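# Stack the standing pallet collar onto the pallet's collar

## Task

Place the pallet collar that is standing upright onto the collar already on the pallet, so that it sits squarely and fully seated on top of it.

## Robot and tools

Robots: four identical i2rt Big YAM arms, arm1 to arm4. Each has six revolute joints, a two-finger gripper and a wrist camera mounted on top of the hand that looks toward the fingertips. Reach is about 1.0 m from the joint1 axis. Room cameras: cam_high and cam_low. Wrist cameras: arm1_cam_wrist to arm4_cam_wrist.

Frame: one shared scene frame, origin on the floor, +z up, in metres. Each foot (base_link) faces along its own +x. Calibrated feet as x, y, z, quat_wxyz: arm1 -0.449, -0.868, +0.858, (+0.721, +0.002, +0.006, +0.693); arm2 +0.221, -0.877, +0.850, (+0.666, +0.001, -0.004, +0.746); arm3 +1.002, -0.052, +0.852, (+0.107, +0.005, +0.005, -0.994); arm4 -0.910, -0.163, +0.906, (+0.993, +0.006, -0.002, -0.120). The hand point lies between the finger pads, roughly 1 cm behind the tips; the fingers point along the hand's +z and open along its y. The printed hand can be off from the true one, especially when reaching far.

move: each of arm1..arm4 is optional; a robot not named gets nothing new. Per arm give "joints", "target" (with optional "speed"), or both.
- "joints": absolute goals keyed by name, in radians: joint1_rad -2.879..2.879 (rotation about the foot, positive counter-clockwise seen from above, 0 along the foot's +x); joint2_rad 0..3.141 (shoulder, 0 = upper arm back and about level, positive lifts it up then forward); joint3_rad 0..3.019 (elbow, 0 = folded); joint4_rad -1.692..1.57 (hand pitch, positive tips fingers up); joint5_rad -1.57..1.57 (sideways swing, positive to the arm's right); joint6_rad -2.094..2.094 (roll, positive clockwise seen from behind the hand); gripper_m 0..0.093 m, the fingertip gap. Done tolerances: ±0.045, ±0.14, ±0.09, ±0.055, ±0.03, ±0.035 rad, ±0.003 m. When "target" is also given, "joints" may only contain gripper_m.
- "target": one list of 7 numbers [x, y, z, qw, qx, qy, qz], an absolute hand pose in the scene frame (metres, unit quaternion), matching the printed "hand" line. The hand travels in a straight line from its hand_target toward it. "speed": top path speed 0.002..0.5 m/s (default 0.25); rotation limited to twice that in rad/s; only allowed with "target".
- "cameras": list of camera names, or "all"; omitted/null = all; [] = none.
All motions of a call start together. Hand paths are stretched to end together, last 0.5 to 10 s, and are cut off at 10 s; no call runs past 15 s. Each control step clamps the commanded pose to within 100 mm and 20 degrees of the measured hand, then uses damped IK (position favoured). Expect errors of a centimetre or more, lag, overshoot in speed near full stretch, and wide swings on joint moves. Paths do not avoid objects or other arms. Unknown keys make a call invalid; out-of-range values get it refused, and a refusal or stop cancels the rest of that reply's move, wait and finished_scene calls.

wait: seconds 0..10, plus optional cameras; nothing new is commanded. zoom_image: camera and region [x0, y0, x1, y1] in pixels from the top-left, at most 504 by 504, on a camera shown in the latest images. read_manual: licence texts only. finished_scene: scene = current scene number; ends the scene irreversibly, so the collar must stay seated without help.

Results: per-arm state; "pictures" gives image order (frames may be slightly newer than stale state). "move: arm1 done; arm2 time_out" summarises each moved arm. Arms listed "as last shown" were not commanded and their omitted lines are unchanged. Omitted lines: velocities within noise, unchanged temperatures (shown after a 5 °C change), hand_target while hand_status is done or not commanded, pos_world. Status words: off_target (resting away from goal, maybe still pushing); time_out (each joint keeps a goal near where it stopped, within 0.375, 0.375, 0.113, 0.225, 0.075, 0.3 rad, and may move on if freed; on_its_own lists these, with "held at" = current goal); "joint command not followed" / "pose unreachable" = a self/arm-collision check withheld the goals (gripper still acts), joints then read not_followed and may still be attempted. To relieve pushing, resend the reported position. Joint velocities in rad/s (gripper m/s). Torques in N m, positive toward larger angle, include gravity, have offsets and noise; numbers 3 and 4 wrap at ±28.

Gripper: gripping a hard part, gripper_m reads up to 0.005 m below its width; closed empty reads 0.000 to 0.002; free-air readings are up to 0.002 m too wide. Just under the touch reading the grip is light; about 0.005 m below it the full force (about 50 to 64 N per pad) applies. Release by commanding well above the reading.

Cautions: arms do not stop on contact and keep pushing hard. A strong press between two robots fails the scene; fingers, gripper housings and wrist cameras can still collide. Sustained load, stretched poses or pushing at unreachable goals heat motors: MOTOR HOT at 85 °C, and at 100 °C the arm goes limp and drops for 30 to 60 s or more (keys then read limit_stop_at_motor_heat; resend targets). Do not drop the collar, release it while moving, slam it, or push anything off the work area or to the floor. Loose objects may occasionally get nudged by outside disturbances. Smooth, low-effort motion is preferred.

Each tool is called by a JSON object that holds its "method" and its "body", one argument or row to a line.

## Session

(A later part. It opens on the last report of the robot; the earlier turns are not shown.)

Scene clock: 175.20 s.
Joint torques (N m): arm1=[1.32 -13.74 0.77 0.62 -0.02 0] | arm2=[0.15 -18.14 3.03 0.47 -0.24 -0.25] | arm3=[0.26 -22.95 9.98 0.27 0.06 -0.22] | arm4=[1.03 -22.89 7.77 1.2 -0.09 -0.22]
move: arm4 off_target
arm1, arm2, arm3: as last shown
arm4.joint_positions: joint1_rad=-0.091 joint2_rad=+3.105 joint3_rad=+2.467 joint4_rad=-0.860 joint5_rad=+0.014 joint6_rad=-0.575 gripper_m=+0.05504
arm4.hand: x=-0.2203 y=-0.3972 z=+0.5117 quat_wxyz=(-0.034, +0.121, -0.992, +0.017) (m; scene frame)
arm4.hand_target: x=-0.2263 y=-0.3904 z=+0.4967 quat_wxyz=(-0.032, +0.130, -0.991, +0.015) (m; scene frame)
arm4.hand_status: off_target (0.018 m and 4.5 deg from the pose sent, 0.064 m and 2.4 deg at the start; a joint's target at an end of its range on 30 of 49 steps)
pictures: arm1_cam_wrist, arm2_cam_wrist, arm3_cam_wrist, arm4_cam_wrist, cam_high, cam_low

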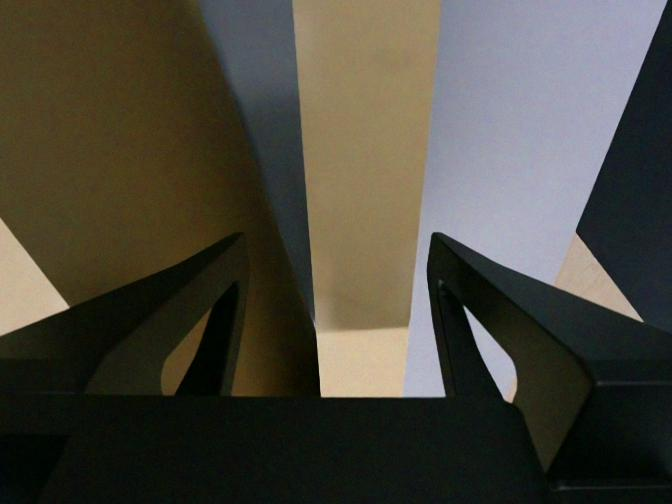

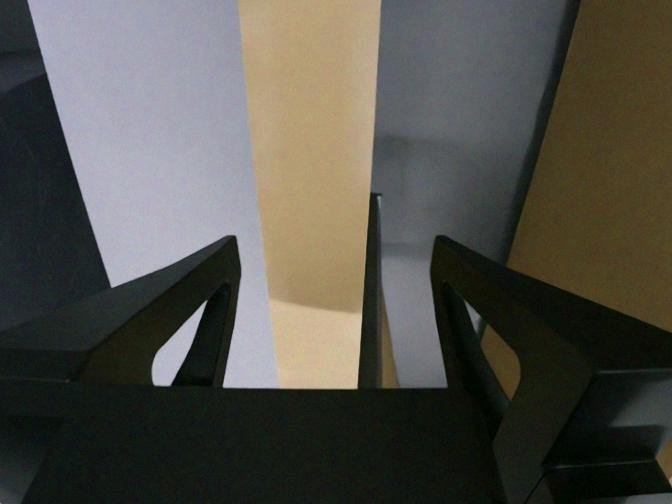

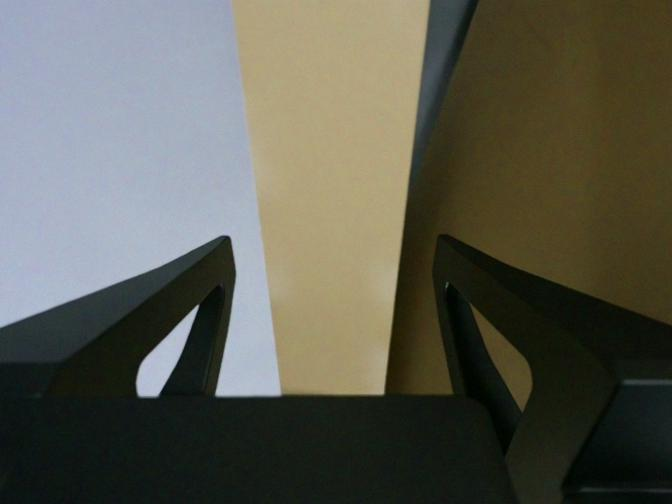

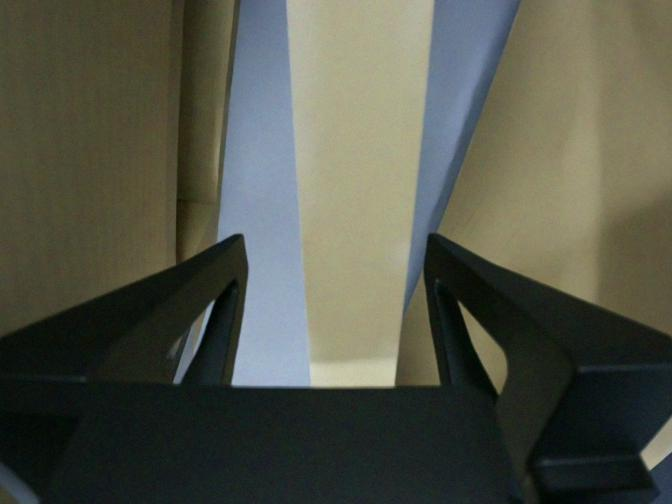

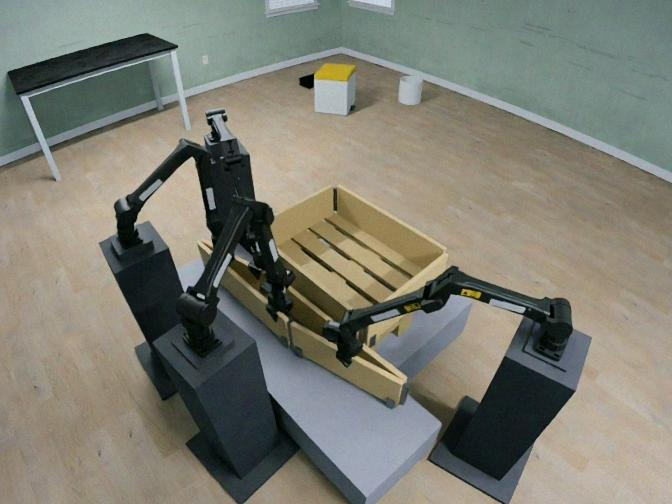

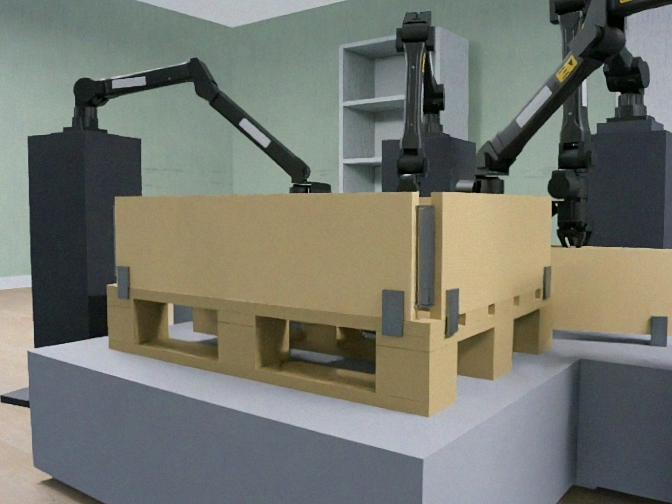

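{"method": "move", "body": {
  "arm1": {"joints":{"gripper_m":0.008}},
  "arm2": {"joints":{"gripper_m":0.008}},
  "arm3": {"joints":{"gripper_m":0.008}},
  "arm4": {"joints":{"gripper_m":0.008}},
  "cameras": []
}}

{"method": "move", "body": {
  "arm1": {"target":[-0.413,-0.502,0.58,0,-0.031,1,0],"speed":0.05},
  "arm2": {"target":[0.052,-0.452,0.58,0,1,0.033,0],"speed":0.05},
  "arm3": {"target":[0.385,-0.411,0.585,0,0.9925,0.122,0],"speed":0.05},
  "arm4": {"target":[-0.224,-0.400,0.59,0,-0.131,0.9914,0],"speed":0.05}
}}

Scene clock: 188.03 s.
Joint torques (N m): arm1=[1.32 -13.8 0.81 0.54 0.03 0.09] | arm2=[0.15 -18.2 3.04 0.28 -0.28 -0.25] | arm3=[0.26 -23.06 9.95 0.28 0.05 -0.21] | arm4=[0.85 -22.83 7.83 1.17 -0.04 -0.21]
move: arm1 off_target; arm2 off_target; arm3 off_target; arm4 off_target
arm1.joint_positions: joint1_rad=-0.072 joint2_rad=+2.602 joint3_rad=+1.016 joint4_rad=+0.015 joint5_rad=+0.011 joint6_rad=+1.405 gripper_m=+0.01829
arm1.joint_status: gripper_m off_target (ended at +0.01832, target +0.00800)
arm1.hand: x=-0.4097 y=-0.4972 z=+0.4941 quat_wxyz=(+0.000, +0.028, -1.000, +0.003) (m; scene frame)
arm2.joint_positions: joint1_rad=+0.271 joint2_rad=+2.612 joint3_rad=+1.246 joint4_rad=-0.210 joint5_rad=-0.003 joint6_rad=-1.246 gripper_m=+0.01950
arm2.joint_status: gripper_m off_target (ended at +0.01953, target +0.00800)
arm2.hand: x=+0.0506 y=-0.4485 z=+0.4951 quat_wxyz=(+0.000, +1.000, +0.030, +0.002) (m; scene frame)
arm3.joint_positions: joint1_rad=+0.319 joint2_rad=+2.958 joint3_rad=+2.291 joint4_rad=-0.914 joint5_rad=-0.005 joint6_rad=+0.291 gripper_m=+0.01969
arm3.joint_status: gripper_m off_target (ended at +0.01972, target +0.00800)
arm3.hand: x=+0.3994 y=-0.4070 z=+0.4934 quat_wxyz=(+0.004, -0.993, -0.121, -0.011) (m; scene frame)
arm4.joint_positions: joint1_rad=-0.091 joint2_rad=+3.105 joint3_rad=+2.466 joint4_rad=-0.858 joint5_rad=+0.010 joint6_rad=-0.578 gripper_m=+0.01883
arm4.joint_status: gripper_m off_target (ended at +0.01885, target +0.00800)
arm4.hand: x=-0.2200 y=-0.3965 z=+0.5114 quat_wxyz=(-0.035, +0.123, -0.992, +0.015) (m; scene frame)
pictures: none

Scene clock: 190.50 s.
Joint torques (N m): arm1=[0.91 -20.6 -1.46 -0.55 -0.2 0.11] | arm2=[-0.32 -25.99 0.62 -1.65 0.15 -0.29] | arm3=[0.91 -32.09 5.64 -2.18 0.52 0.09] | arm4=[0.15 -28.86 6.86 -1.61 -0.37 -0.02]
move: arm1 off_target; arm2 off_target; arm3 off_target; arm4 off_target
arm1.joint_positions: joint1_rad=-0.072 joint2_rad=+2.445 joint3_rad=+0.886 joint4_rad=-0.054 joint5_rad=+0.028 joint6_rad=+1.399 gripper_m=+0.01829
arm1.hand: x=-0.4091 y=-0.5228 z=+0.5490 quat_wxyz=(-0.005, +0.031, -0.999, +0.025) (m; scene frame)
arm1.hand_target: x=-0.4112 y=-0.5029 z=+0.5773 quat_wxyz=(-0.005, +0.031, -1.000, +0.000) (m; scene frame)
arm1.hand_status: off_target (0.038 m and 3.0 deg from the pose sent, 0.086 m and 0.6 deg at the start)
arm2.joint_positions: joint1_rad=+0.276 joint2_rad=+2.488 joint3_rad=+1.136 joint4_rad=-0.246 joint5_rad=-0.024 joint6_rad=-1.243 gripper_m=+0.01950
arm2.hand: x=+0.0524 y=-0.4689 z=+0.5399 quat_wxyz=(+0.013, +0.999, +0.030, -0.004) (m; scene frame)
arm2.hand_target: x=+0.0498 y=-0.4516 z=+0.5767 quat_wxyz=(-0.002, +0.999, +0.033, -0.006) (m; scene frame)
arm2.hand_status: off_target (0.044 m and 1.7 deg from the pose sent, 0.085 m and 0.4 deg at the start)
arm3.joint_positions: joint1_rad=+0.319 joint2_rad=+2.876 joint3_rad=+2.199 joint4_rad=-0.871 joint5_rad=-0.020 joint6_rad=+0.259 gripper_m=+0.01969
arm3.hand: x=+0.3969 y=-0.4117 z=+0.5217 quat_wxyz=(-0.009, -0.991, -0.137, +0.002) (m; scene frame)
arm3.hand_target: x=+0.3809 y=-0.4138 z=+0.5803 quat_wxyz=(-0.004, -0.992, -0.127, +0.007) (m; scene frame)
arm3.hand_status: off_target (0.064 m and 2.0 deg from the pose sent, 0.093 m and 1.3 deg at the start)
arm4.joint_positions: joint1_rad=-0.091 joint2_rad=+3.011 joint3_rad=+2.389 joint4_rad=-0.921 joint5_rad=+0.028 joint6_rad=-0.614 gripper_m=+0.01881
arm4.hand: x=-0.2252 y=-0.3986 z=+0.5520 quat_wxyz=(-0.010, +0.141, -0.990, +0.013) (m; scene frame)
arm4.hand_target: x=-0.2201 y=-0.4022 z=+0.5880 quat_wxyz=(-0.005, +0.135, -0.991, +0.005) (m; scene frame)
arm4.hand_status: off_target (0.038 m and 2.2 deg from the pose sent, 0.079 m and 4.5 deg at the start)
pictures: arm1_cam_wrist, arm2_cam_wrist, arm3_cam_wrist, arm4_cam_wrist, cam_high, cam_low

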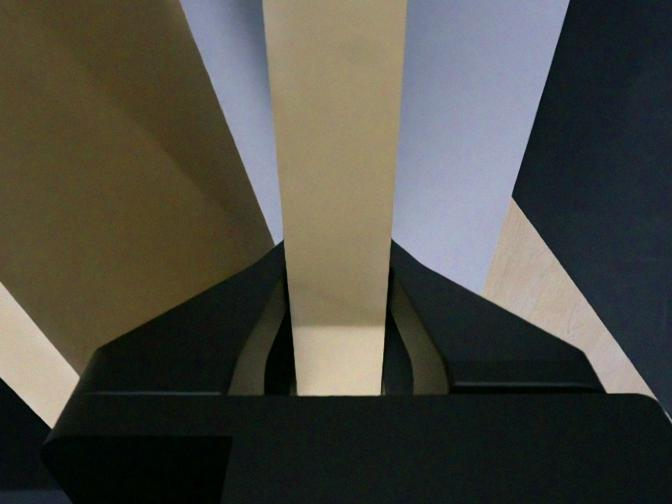

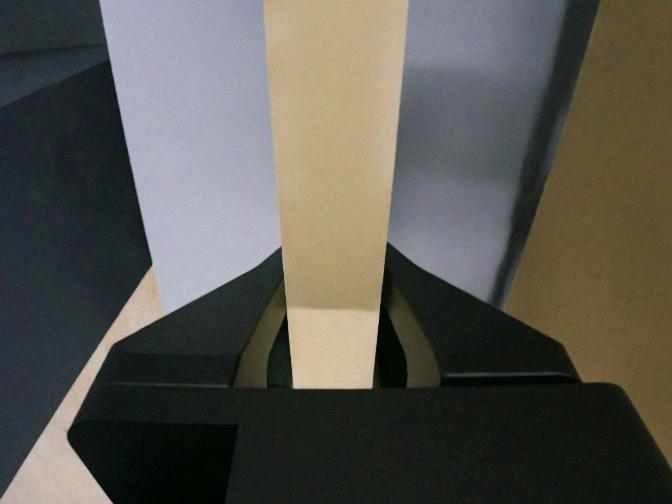

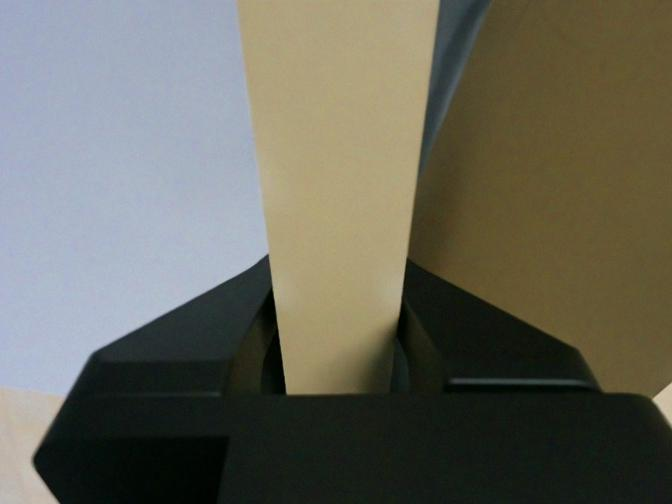

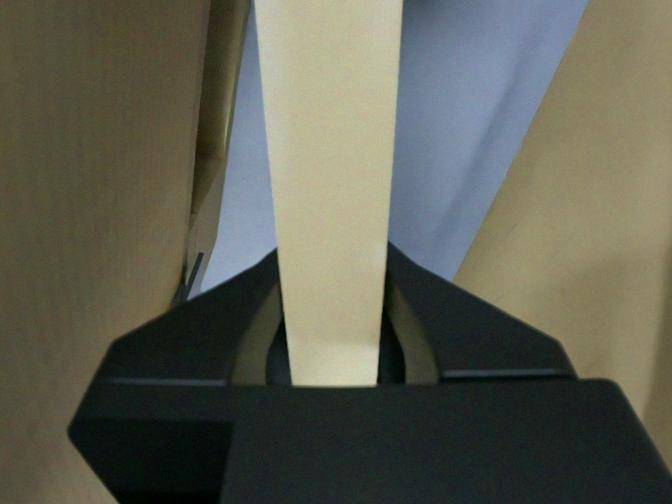

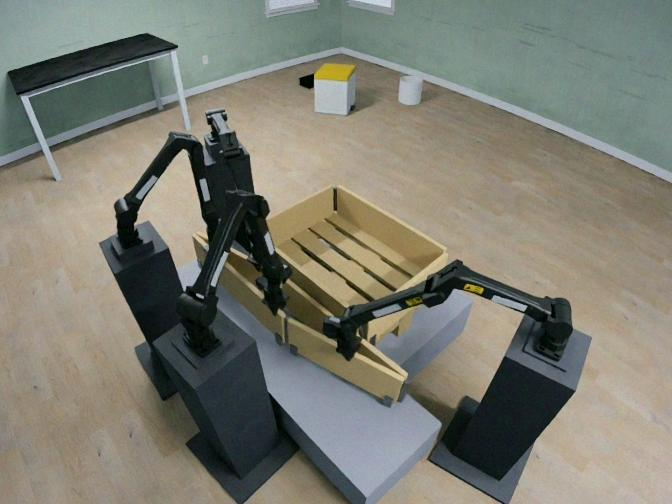

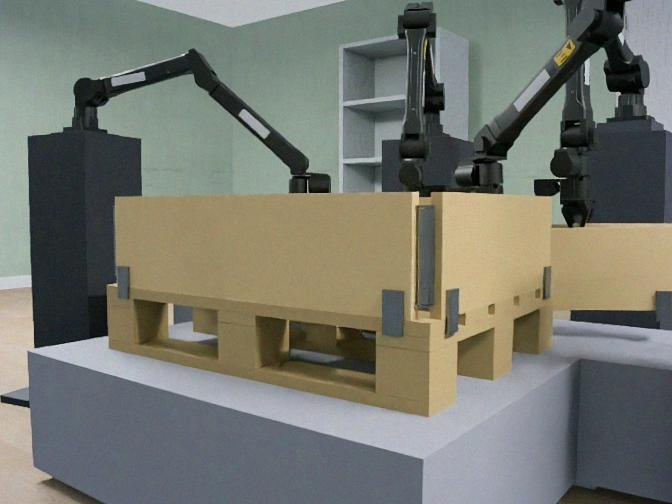

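{"method": "move", "body": {
  "arm1": {"target":[-0.413,-0.50,0.74,0,-0.031,1,0],"speed":0.08},
  "arm2": {"target":[0.048,-0.45,0.75,0,1,0.033,0],"speed":0.08},
  "arm3": {"target":[0.385,-0.414,0.765,0,0.9925,0.122,0],"speed":0.08},
  "arm4": {"target":[-0.222,-0.402,0.745,0,-0.131,0.9914,0],"speed":0.08},
  "cameras": ["cam_high","cam_low"]
}}

Scene clock: 198.97 s.
Joint torques (N m): arm1=[1.32 -19.25 4.12 -1.1 -0.56 0.18] | arm2=[0.03 -25.88 5.6 -2.44 0.45 -0.23] | arm3=[1.08 -33.79 8.23 -2.56 0.75 0.27] | arm4=[0.15 -28.4 8.8 -1.05 -0.77 0.11]
Motor temperatures (°C): arm1=[31 41 38 30 33 27 33] | arm2=[32 36 29 32 30 26 30] | arm3=[29 48 44 35 29 28 29] | arm4=[35 39 44 29 29 31 30]
move: arm1 off_target; arm2 off_target; arm3 off_target; arm4 off_target
arm1.joint_positions: joint1_rad=-0.073 joint2_rad=+1.967 joint3_rad=+0.757 joint4_rad=-0.412 joint5_rad=+0.028 joint6_rad=+1.396 gripper_m=+0.01829
arm1.hand: x=-0.4069 y=-0.5190 z=+0.7060 quat_wxyz=(-0.005, +0.033, -0.999, +0.030) (m; scene frame)
arm1.hand_target: x=-0.4125 y=-0.4982 z=+0.7372 quat_wxyz=(-0.001, +0.031, -1.000, -0.005) (m; scene frame)
arm1.hand_status: off_target (0.039 m and 3.4 deg from the pose sent, 0.192 m and 3.0 deg at the start)
arm2.joint_positions: joint1_rad=+0.276 joint2_rad=+2.090 joint3_rad=+1.026 joint4_rad=-0.568 joint5_rad=-0.020 joint6_rad=-1.255 gripper_m=+0.01950
arm2.hand: x=+0.0526 y=-0.4704 z=+0.6982 quat_wxyz=(+0.028, +0.999, +0.036, +0.003) (m; scene frame)
arm2.hand_target: x=+0.0483 y=-0.4511 z=+0.7460 quat_wxyz=(+0.000, +0.999, +0.038, +0.000) (m; scene frame)
arm2.hand_status: off_target (0.056 m and 3.3 deg from the pose sent, 0.211 m and 1.7 deg at the start)
arm3.joint_positions: joint1_rad=+0.319 joint2_rad=+2.590 joint3_rad=+2.067 joint4_rad=-1.077 joint5_rad=-0.027 joint6_rad=+0.251 gripper_m=+0.01990
arm3.hand: x=+0.3999 y=-0.4120 z=+0.6774 quat_wxyz=(-0.002, -0.990, -0.141, -0.023) (m; scene frame)
arm3.hand_target: x=+0.3848 y=-0.4144 z=+0.7590 quat_wxyz=(-0.001, -0.992, -0.122, +0.001) (m; scene frame)
arm3.hand_status: off_target (0.089 m and 3.4 deg from the pose sent, 0.244 m and 2.0 deg at the start; pose on its path clipped on 19 of 90 steps)
arm4.joint_positions: joint1_rad=-0.091 joint2_rad=+2.692 joint3_rad=+2.175 joint4_rad=-1.067 joint5_rad=+0.034 joint6_rad=-0.621 gripper_m=+0.01898
arm4.hand: x=-0.2287 y=-0.4007 z=+0.7068 quat_wxyz=(+0.010, +0.145, -0.989, +0.007) (m; scene frame)
arm4.hand_target: x=-0.2219 y=-0.4022 z=+0.7437 quat_wxyz=(+0.000, +0.132, -0.991, +0.000) (m; scene frame)
arm4.hand_status: off_target (0.039 m and 2.1 deg from the pose sent, 0.193 m and 2.2 deg at the start)
pictures: cam_high, cam_low

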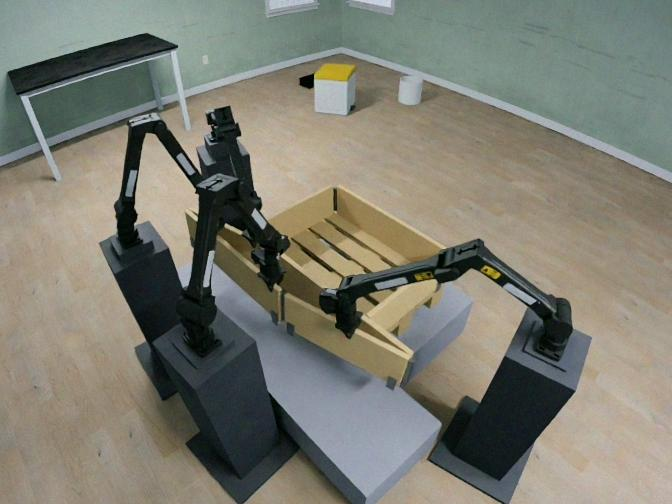

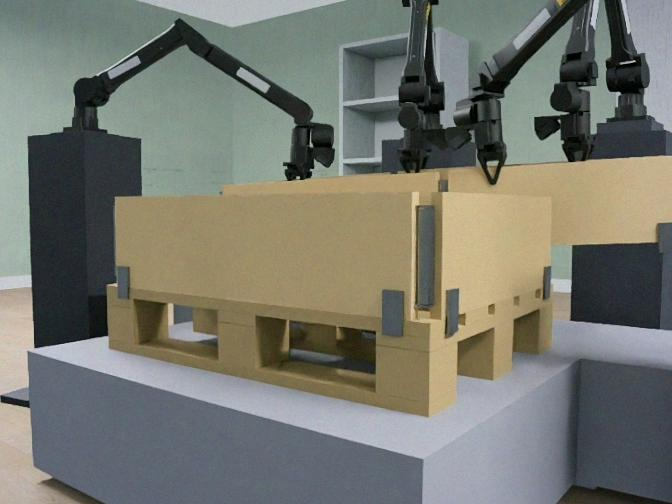

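{"method": "move", "body": {
  "arm1": {"target":[-0.413,-0.495,0.925,0,-0.031,1,0],"speed":0.08},
  "arm2": {"target":[0.048,-0.445,0.935,0,1,0.033,0],"speed":0.08},
  "arm3": {"target":[0.385,-0.414,0.98,0,0.9925,0.122,0],"speed":0.08},
  "arm4": {"target":[-0.222,-0.402,0.925,0,-0.131,0.9914,0],"speed":0.08}
}}

Scene clock: 205.70 s.
Joint torques (N m): arm1=[1.79 -15.79 14.89 -2.67 -0.42 0.29] | arm2=[-0.5 -23.53 14.93 -3.3 0.48 -0.12] | arm3=[1.2 -32.26 13.81 -3.3 1.1 0.33] | arm4=[0.67 -27.81 14.53 -1.74 -1.31 0.19]
move: arm1 off_target; arm2 off_target; arm3 off_target; arm4 off_target
arm1.joint_positions: joint1_rad=-0.074 joint2_rad=+1.530 joint3_rad=+0.822 joint4_rad=-0.947 joint5_rad=+0.021 joint6_rad=+1.390 gripper_m=+0.01829
arm1.hand: x=-0.4067 y=-0.5269 z=+0.8737 quat_wxyz=(+0.001, +0.035, -0.998, +0.045) (m; scene frame)
arm1.hand_target: x=-0.4129 y=-0.4976 z=+0.9226 quat_wxyz=(+0.001, +0.032, -0.999, -0.001) (m; scene frame)
arm1.hand_status: off_target (0.061 m and 5.2 deg from the pose sent, 0.220 m and 3.4 deg at the start)
arm2.joint_positions: joint1_rad=+0.276 joint2_rad=+1.756 joint3_rad=+1.088 joint4_rad=-1.008 joint5_rad=-0.020 joint6_rad=-1.262 gripper_m=+0.01992
arm2.hand: x=+0.0545 y=-0.4778 z=+0.8608 quat_wxyz=(+0.049, +0.998, +0.040, +0.011) (m; scene frame)
arm2.hand_target: x=+0.0494 y=-0.4489 z=+0.9313 quat_wxyz=(-0.002, +0.999, +0.032, +0.000) (m; scene frame)
arm2.hand_status: off_target (0.081 m and 5.8 deg from the pose sent, 0.238 m and 3.3 deg at the start)
arm3.joint_positions: joint1_rad=+0.319 joint2_rad=+2.391 joint3_rad=+2.110 joint4_rad=-1.337 joint5_rad=-0.037 joint6_rad=+0.249 gripper_m=+0.02017
arm3.hand: x=+0.4027 y=-0.4134 z=+0.8302 quat_wxyz=(-0.003, -0.989, -0.141, -0.034) (m; scene frame)
arm3.hand_target: x=+0.3933 y=-0.4129 z=+0.9243 quat_wxyz=(-0.003, -0.993, -0.122, +0.003) (m; scene frame)
arm3.hand_status: off_target (0.151 m and 4.5 deg from the pose sent, 0.303 m and 3.4 deg at the start; pose on its path clipped on 107 of 113 steps)
arm4.joint_positions: joint1_rad=-0.092 joint2_rad=+2.465 joint3_rad=+2.178 joint4_rad=-1.327 joint5_rad=+0.048 joint6_rad=-0.625 gripper_m=+0.01943
arm4.hand: x=-0.2365 y=-0.4038 z=+0.8686 quat_wxyz=(+0.027, +0.147, -0.989, +0.006) (m; scene frame)
arm4.hand_target: x=-0.2233 y=-0.4016 z=+0.9240 quat_wxyz=(-0.002, +0.131, -0.991, +0.001) (m; scene frame)
arm4.hand_status: off_target (0.058 m and 3.6 deg from the pose sent, 0.218 m and 2.1 deg at the start)
pictures: arm1_cam_wrist, arm2_cam_wrist, arm3_cam_wrist, arm4_cam_wrist, cam_high, cam_low

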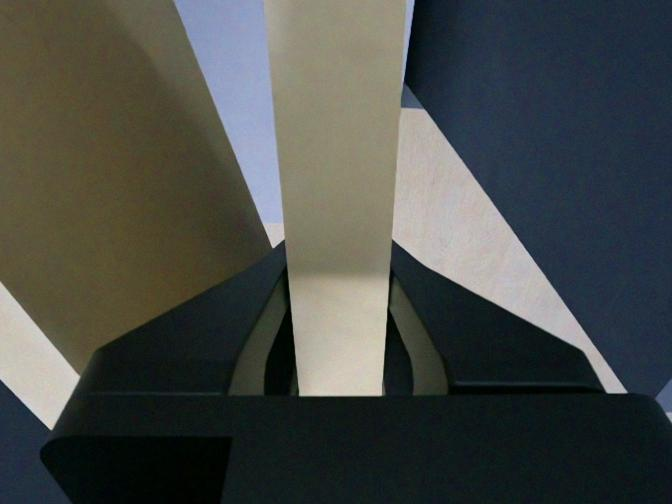

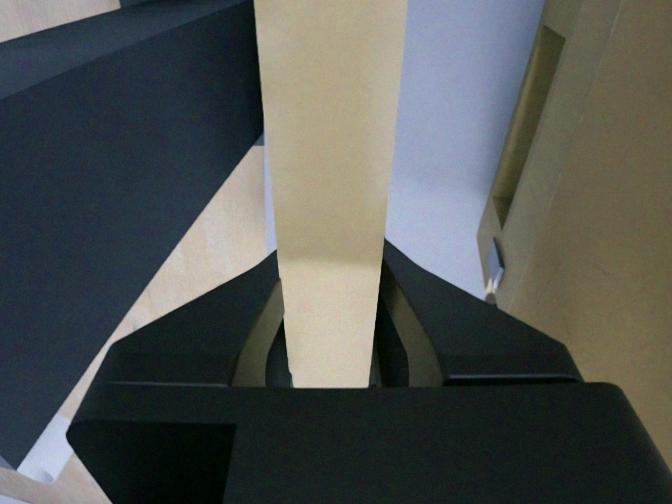

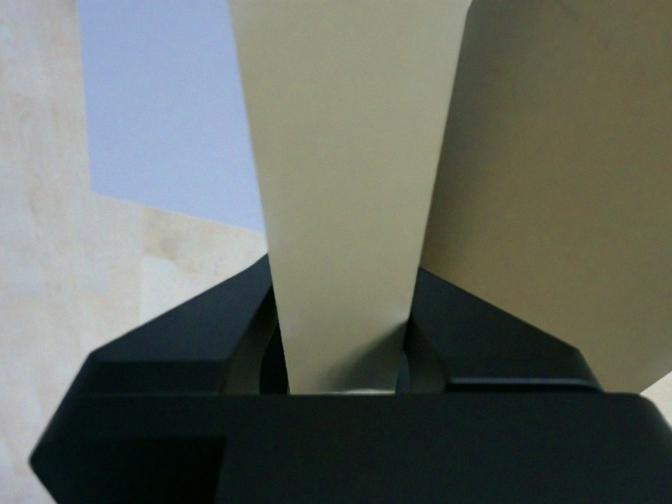

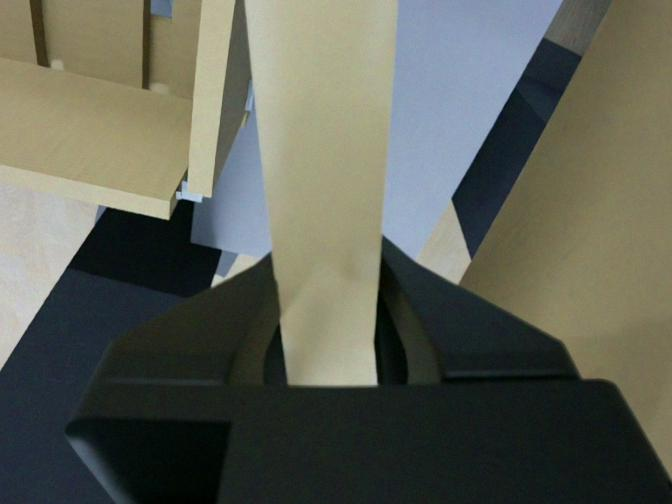

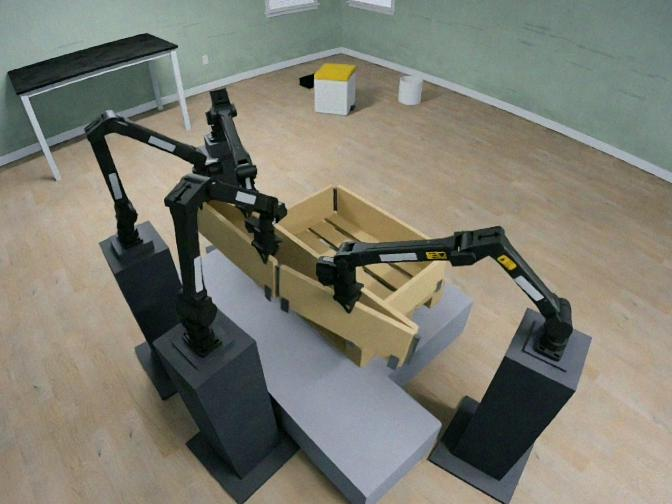

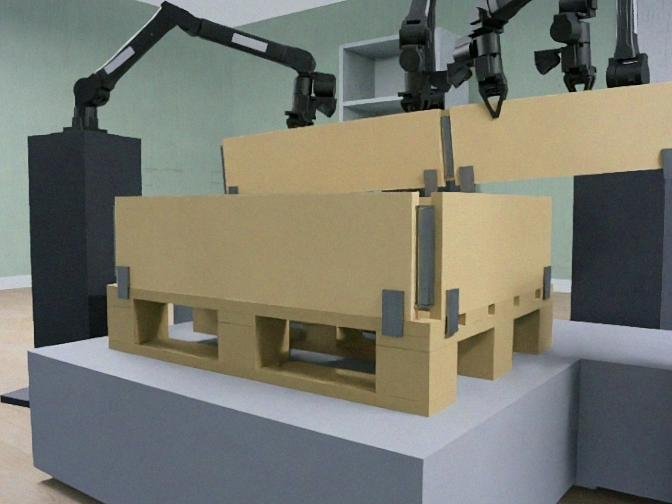

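{"method": "move", "body": {
  "arm1": {"target":[-0.413,-0.49,0.98,0,-0.031,1,0],"speed":0.08},
  "arm2": {"target":[0.048,-0.44,1.02,0,1,0.033,0],"speed":0.08},
  "arm3": {"target":[0.385,-0.414,1.06,0,0.9925,0.122,0],"speed":0.08},
  "arm4": {"target":[-0.222,-0.402,0.985,0,-0.131,0.9914,0],"speed":0.08},
  "cameras": ["cam_high","cam_low"]
}}

Scene clock: 213.37 s.
Joint torques (N m): arm1=[2.02 -14.92 17.13 -2.33 -0.33 0.33] | arm2=[-0.5 -24.82 17.77 -3.96 0.35 -0.11] | arm3=[1.32 -31.97 14.56 -2.82 1.34 0.35] | arm4=[0.85 -28.45 15.66 -1.68 -1.32 0.13]
move: arm1 off_target; arm2 off_target; arm3 off_target; arm4 off_target
arm1.joint_positions: joint1_rad=-0.074 joint2_rad=+1.458 joint3_rad=+0.905 joint4_rad=-1.117 joint5_rad=+0.017 joint6_rad=+1.390 gripper_m=+0.01830
arm1.hand: x=-0.4066 y=-0.5232 z=+0.9246 quat_wxyz=(+0.004, +0.035, -0.998, +0.053) (m; scene frame)
arm1.hand_target: x=-0.4132 y=-0.4937 z=+0.9781 quat_wxyz=(+0.002, +0.031, -1.000, -0.001) (m; scene frame)
arm1.hand_status: off_target (0.065 m and 6.1 deg from the pose sent, 0.113 m and 5.2 deg at the start)
arm2.joint_positions: joint1_rad=+0.274 joint2_rad=+1.696 joint3_rad=+1.165 joint4_rad=-1.172 joint5_rad=-0.018 joint6_rad=-1.267 gripper_m=+0.02017
arm2.hand: x=+0.0553 y=-0.4768 z=+0.9122 quat_wxyz=(+0.062, +0.997, +0.041, +0.016) (m; scene frame)
arm2.hand_target: x=+0.0512 y=-0.4517 z=+1.0009 quat_wxyz=(-0.002, +0.999, +0.033, -0.001) (m; scene frame)
arm2.hand_status: off_target (0.114 m and 7.4 deg from the pose sent, 0.164 m and 5.8 deg at the start; pose on its path clipped on 64 of 84 steps)
arm3.joint_positions: joint1_rad=+0.319 joint2_rad=+2.360 joint3_rad=+2.179 joint4_rad=-1.457 joint5_rad=-0.043 joint6_rad=+0.249 gripper_m=+0.02027
arm3.hand: x=+0.4050 y=-0.4136 z=+0.8778 quat_wxyz=(-0.003, -0.989, -0.141, -0.044) (m; scene frame)
arm3.hand_target: x=+0.3973 y=-0.4123 z=+0.9726 quat_wxyz=(-0.003, -0.993, -0.122, +0.003) (m; scene frame)
arm3.hand_status: off_target (0.183 m and 5.5 deg from the pose sent, 0.230 m and 4.5 deg at the start; pose on its path clipped on 82 of 84 steps)
arm4.joint_positions: joint1_rad=-0.092 joint2_rad=+2.441 joint3_rad=+2.265 joint4_rad=-1.461 joint5_rad=+0.048 joint6_rad=-0.619 gripper_m=+0.01993
arm4.hand: x=-0.2369 y=-0.4043 z=+0.9186 quat_wxyz=(+0.036, +0.144, -0.989, +0.001) (m; scene frame)
arm4.hand_target: x=-0.2247 y=-0.4013 z=+0.9834 quat_wxyz=(-0.001, +0.132, -0.991, +0.001) (m; scene frame)
arm4.hand_status: off_target (0.068 m and 4.4 deg from the pose sent, 0.117 m and 3.6 deg at the start)
pictures: cam_high, cam_low

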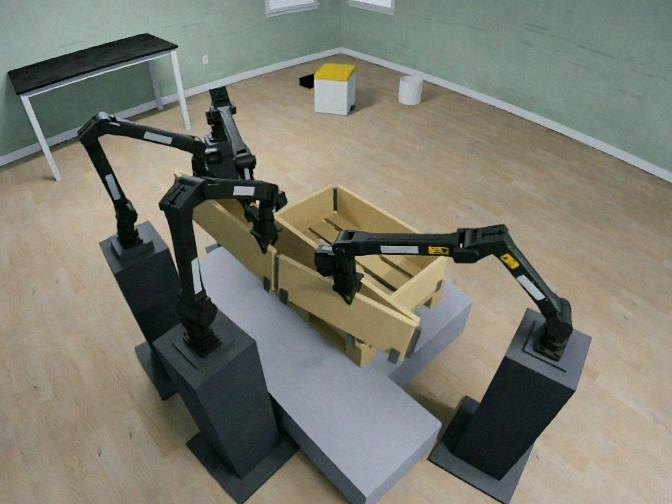

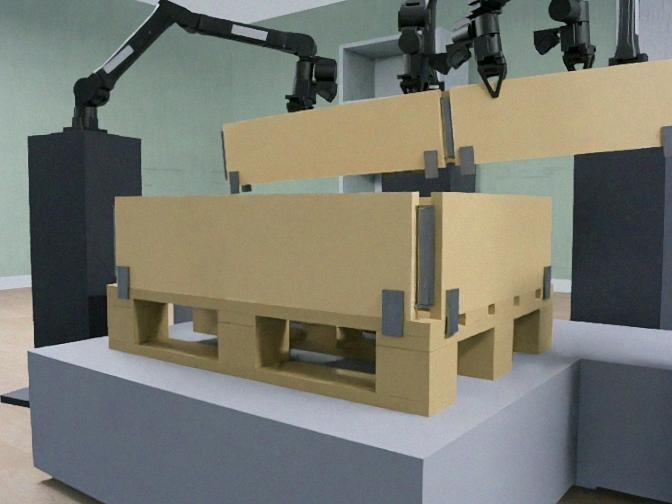

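{"method": "move", "body": {
  "arm1": {"target":[-0.358,-0.449,0.98,0,-0.027,1,0],"speed":0.07},
  "arm2": {"target":[0.106,-0.409,1.0,0,1,0.03,0],"speed":0.07},
  "arm3": {"target":[0.427,-0.306,1.0,0,0.9675,0.2529,0],"speed":0.07},
  "arm4": {"target":[-0.220,-0.252,0.985,0,-0.2622,0.965,0],"speed":0.07}
}}

Scene clock: 243.93 s.
Joint torques (N m): arm1=[1.2 -14.62 16.65 -1.59 -0.89 0.14] | arm2=[-0.44 -20.78 17.11 -2.3 -0.19 -0.28] | arm3=[0.32 -32.67 10.14 -1.58 0.96 -0.09] | arm4=[1.85 -29.45 10.5 -0.77 -1.37 -0.08]
Motor temperatures (°C): arm1=[31 43 51 30 33 27 33] | arm2=[31 40 41 33 30 26 31] | arm3=[28 54 48 35 32 27 30] | arm4=[35 41 55 29 32 31 31]
Heat: arm1: hottest joint3_rad 51 °C; arm2: hottest joint3_rad 41 °C; arm3: hottest joint2_rad 54 °C; arm4: hottest joint3_rad 55 °C.
move: arm1 off_target; arm2 off_target; arm3 off_target; arm4 off_target
arm1.joint_positions: joint1_rad=-0.183 joint2_rad=+1.555 joint3_rad=+1.052 joint4_rad=-1.148 joint5_rad=+0.038 joint6_rad=+1.296 gripper_m=+0.01830
arm1.hand: x=-0.3543 y=-0.4804 z=+0.9359 quat_wxyz=(-0.003, +0.028, -0.999, +0.046) (m; scene frame)
arm1.hand_target: x=-0.3578 y=-0.4523 z=+0.9798 quat_wxyz=(-0.001, +0.027, -1.000, +0.000) (m; scene frame)
arm1.hand_status: off_target (0.054 m and 5.3 deg from the pose sent, 0.105 m and 6.1 deg at the start)
arm2.joint_positions: joint1_rad=+0.136 joint2_rad=+1.694 joint3_rad=+1.232 joint4_rad=-1.221 joint5_rad=+0.008 joint6_rad=-1.381 gripper_m=+0.01993
arm2.hand: x=+0.1117 y=-0.4407 z=+0.9355 quat_wxyz=(+0.051, +0.998, +0.030, +0.018) (m; scene frame)
arm2.hand_target: x=+0.1090 y=-0.4134 z=+0.9990 quat_wxyz=(-0.003, +1.000, +0.030, +0.006) (m; scene frame)
arm2.hand_status: off_target (0.072 m and 6.2 deg from the pose sent, 0.122 m and 7.5 deg at the start)
arm3.joint_positions: joint1_rad=+0.214 joint2_rad=+2.142 joint3_rad=+1.850 joint4_rad=-1.377 joint5_rad=-0.030 joint6_rad=-0.096 gripper_m=+0.02014
arm3.hand: x=+0.4351 y=-0.3168 z=+0.9020 quat_wxyz=(-0.002, -0.965, -0.258, -0.056) (m; scene frame)
arm3.hand_target: x=+0.4294 y=-0.3052 z=+0.9936 quat_wxyz=(+0.001, -0.968, -0.252, +0.000) (m; scene frame)
arm3.hand_status: off_target (0.099 m and 6.5 deg from the pose sent, 0.164 m and 14.1 deg at the start; pose on its path clipped on 2 of 84 steps)
arm4.joint_positions: joint1_rad=+0.103 joint2_rad=+2.354 joint3_rad=+2.114 joint4_rad=-1.393 joint5_rad=+0.048 joint6_rad=-0.657 gripper_m=+0.01995
arm4.hand: x=-0.2249 y=-0.2667 z=+0.9247 quat_wxyz=(+0.033, +0.258, -0.966, +0.005) (m; scene frame)
arm4.hand_target: x=-0.2204 y=-0.2523 z=+0.9830 quat_wxyz=(-0.001, +0.263, -0.965, +0.000) (m; scene frame)
arm4.hand_status: off_target (0.062 m and 3.9 deg from the pose sent, 0.167 m and 14.4 deg at the start)
pictures: arm1_cam_wrist, arm2_cam_wrist, arm3_cam_wrist, arm4_cam_wrist, cam_high, cam_low

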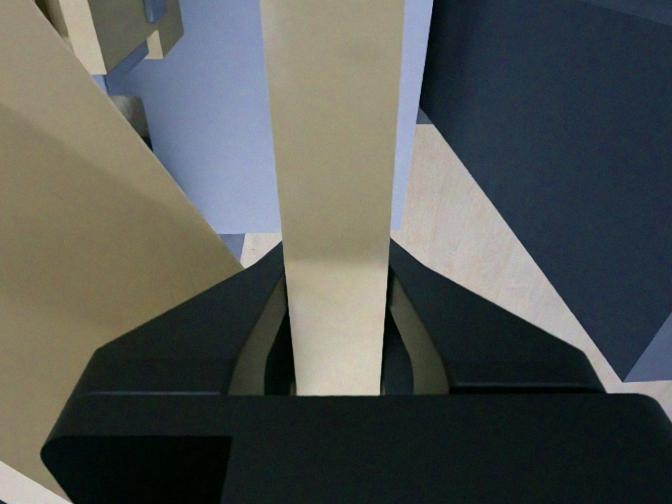

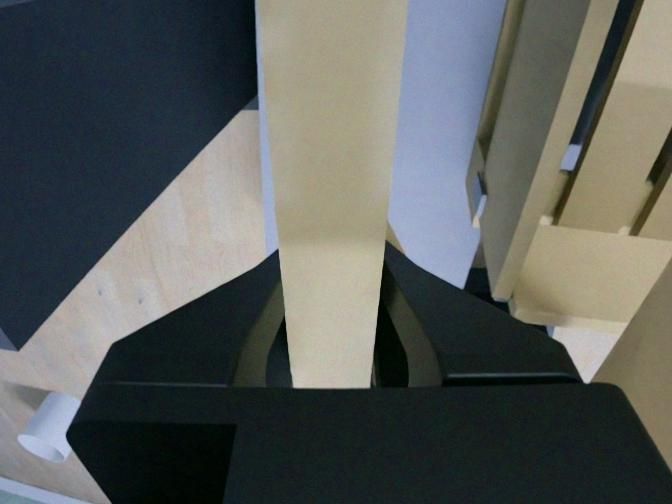

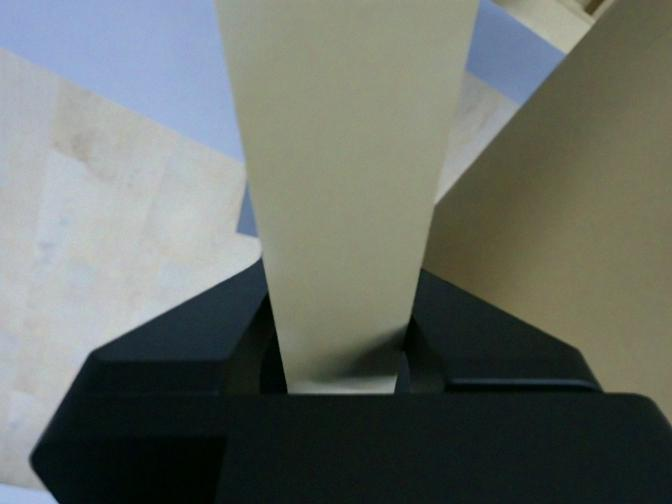

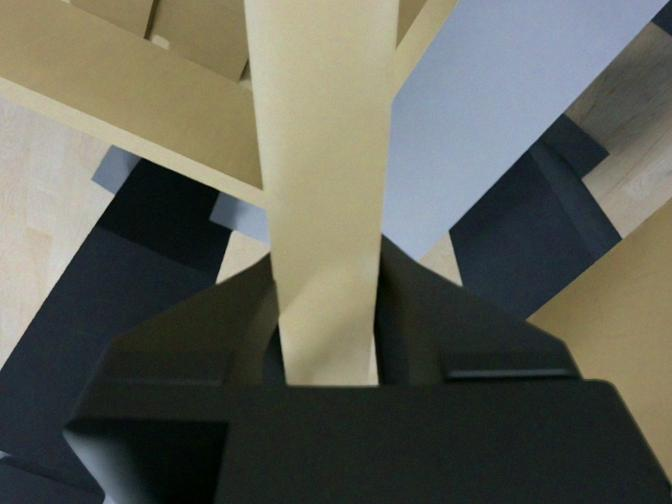

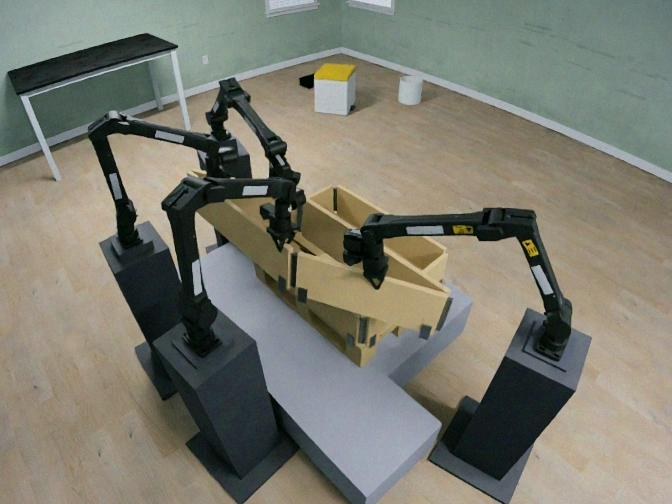

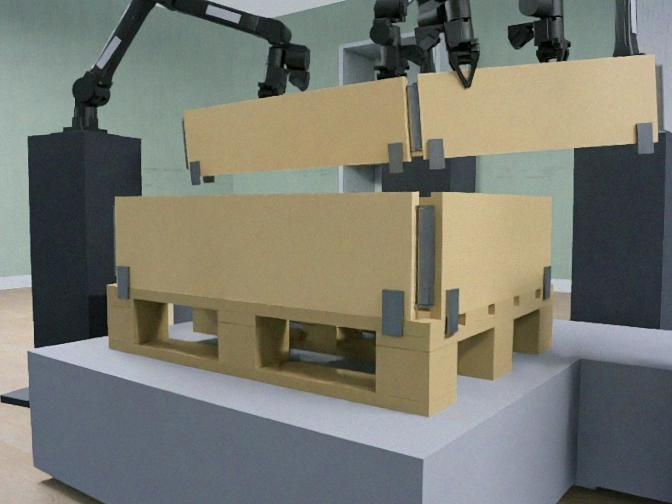

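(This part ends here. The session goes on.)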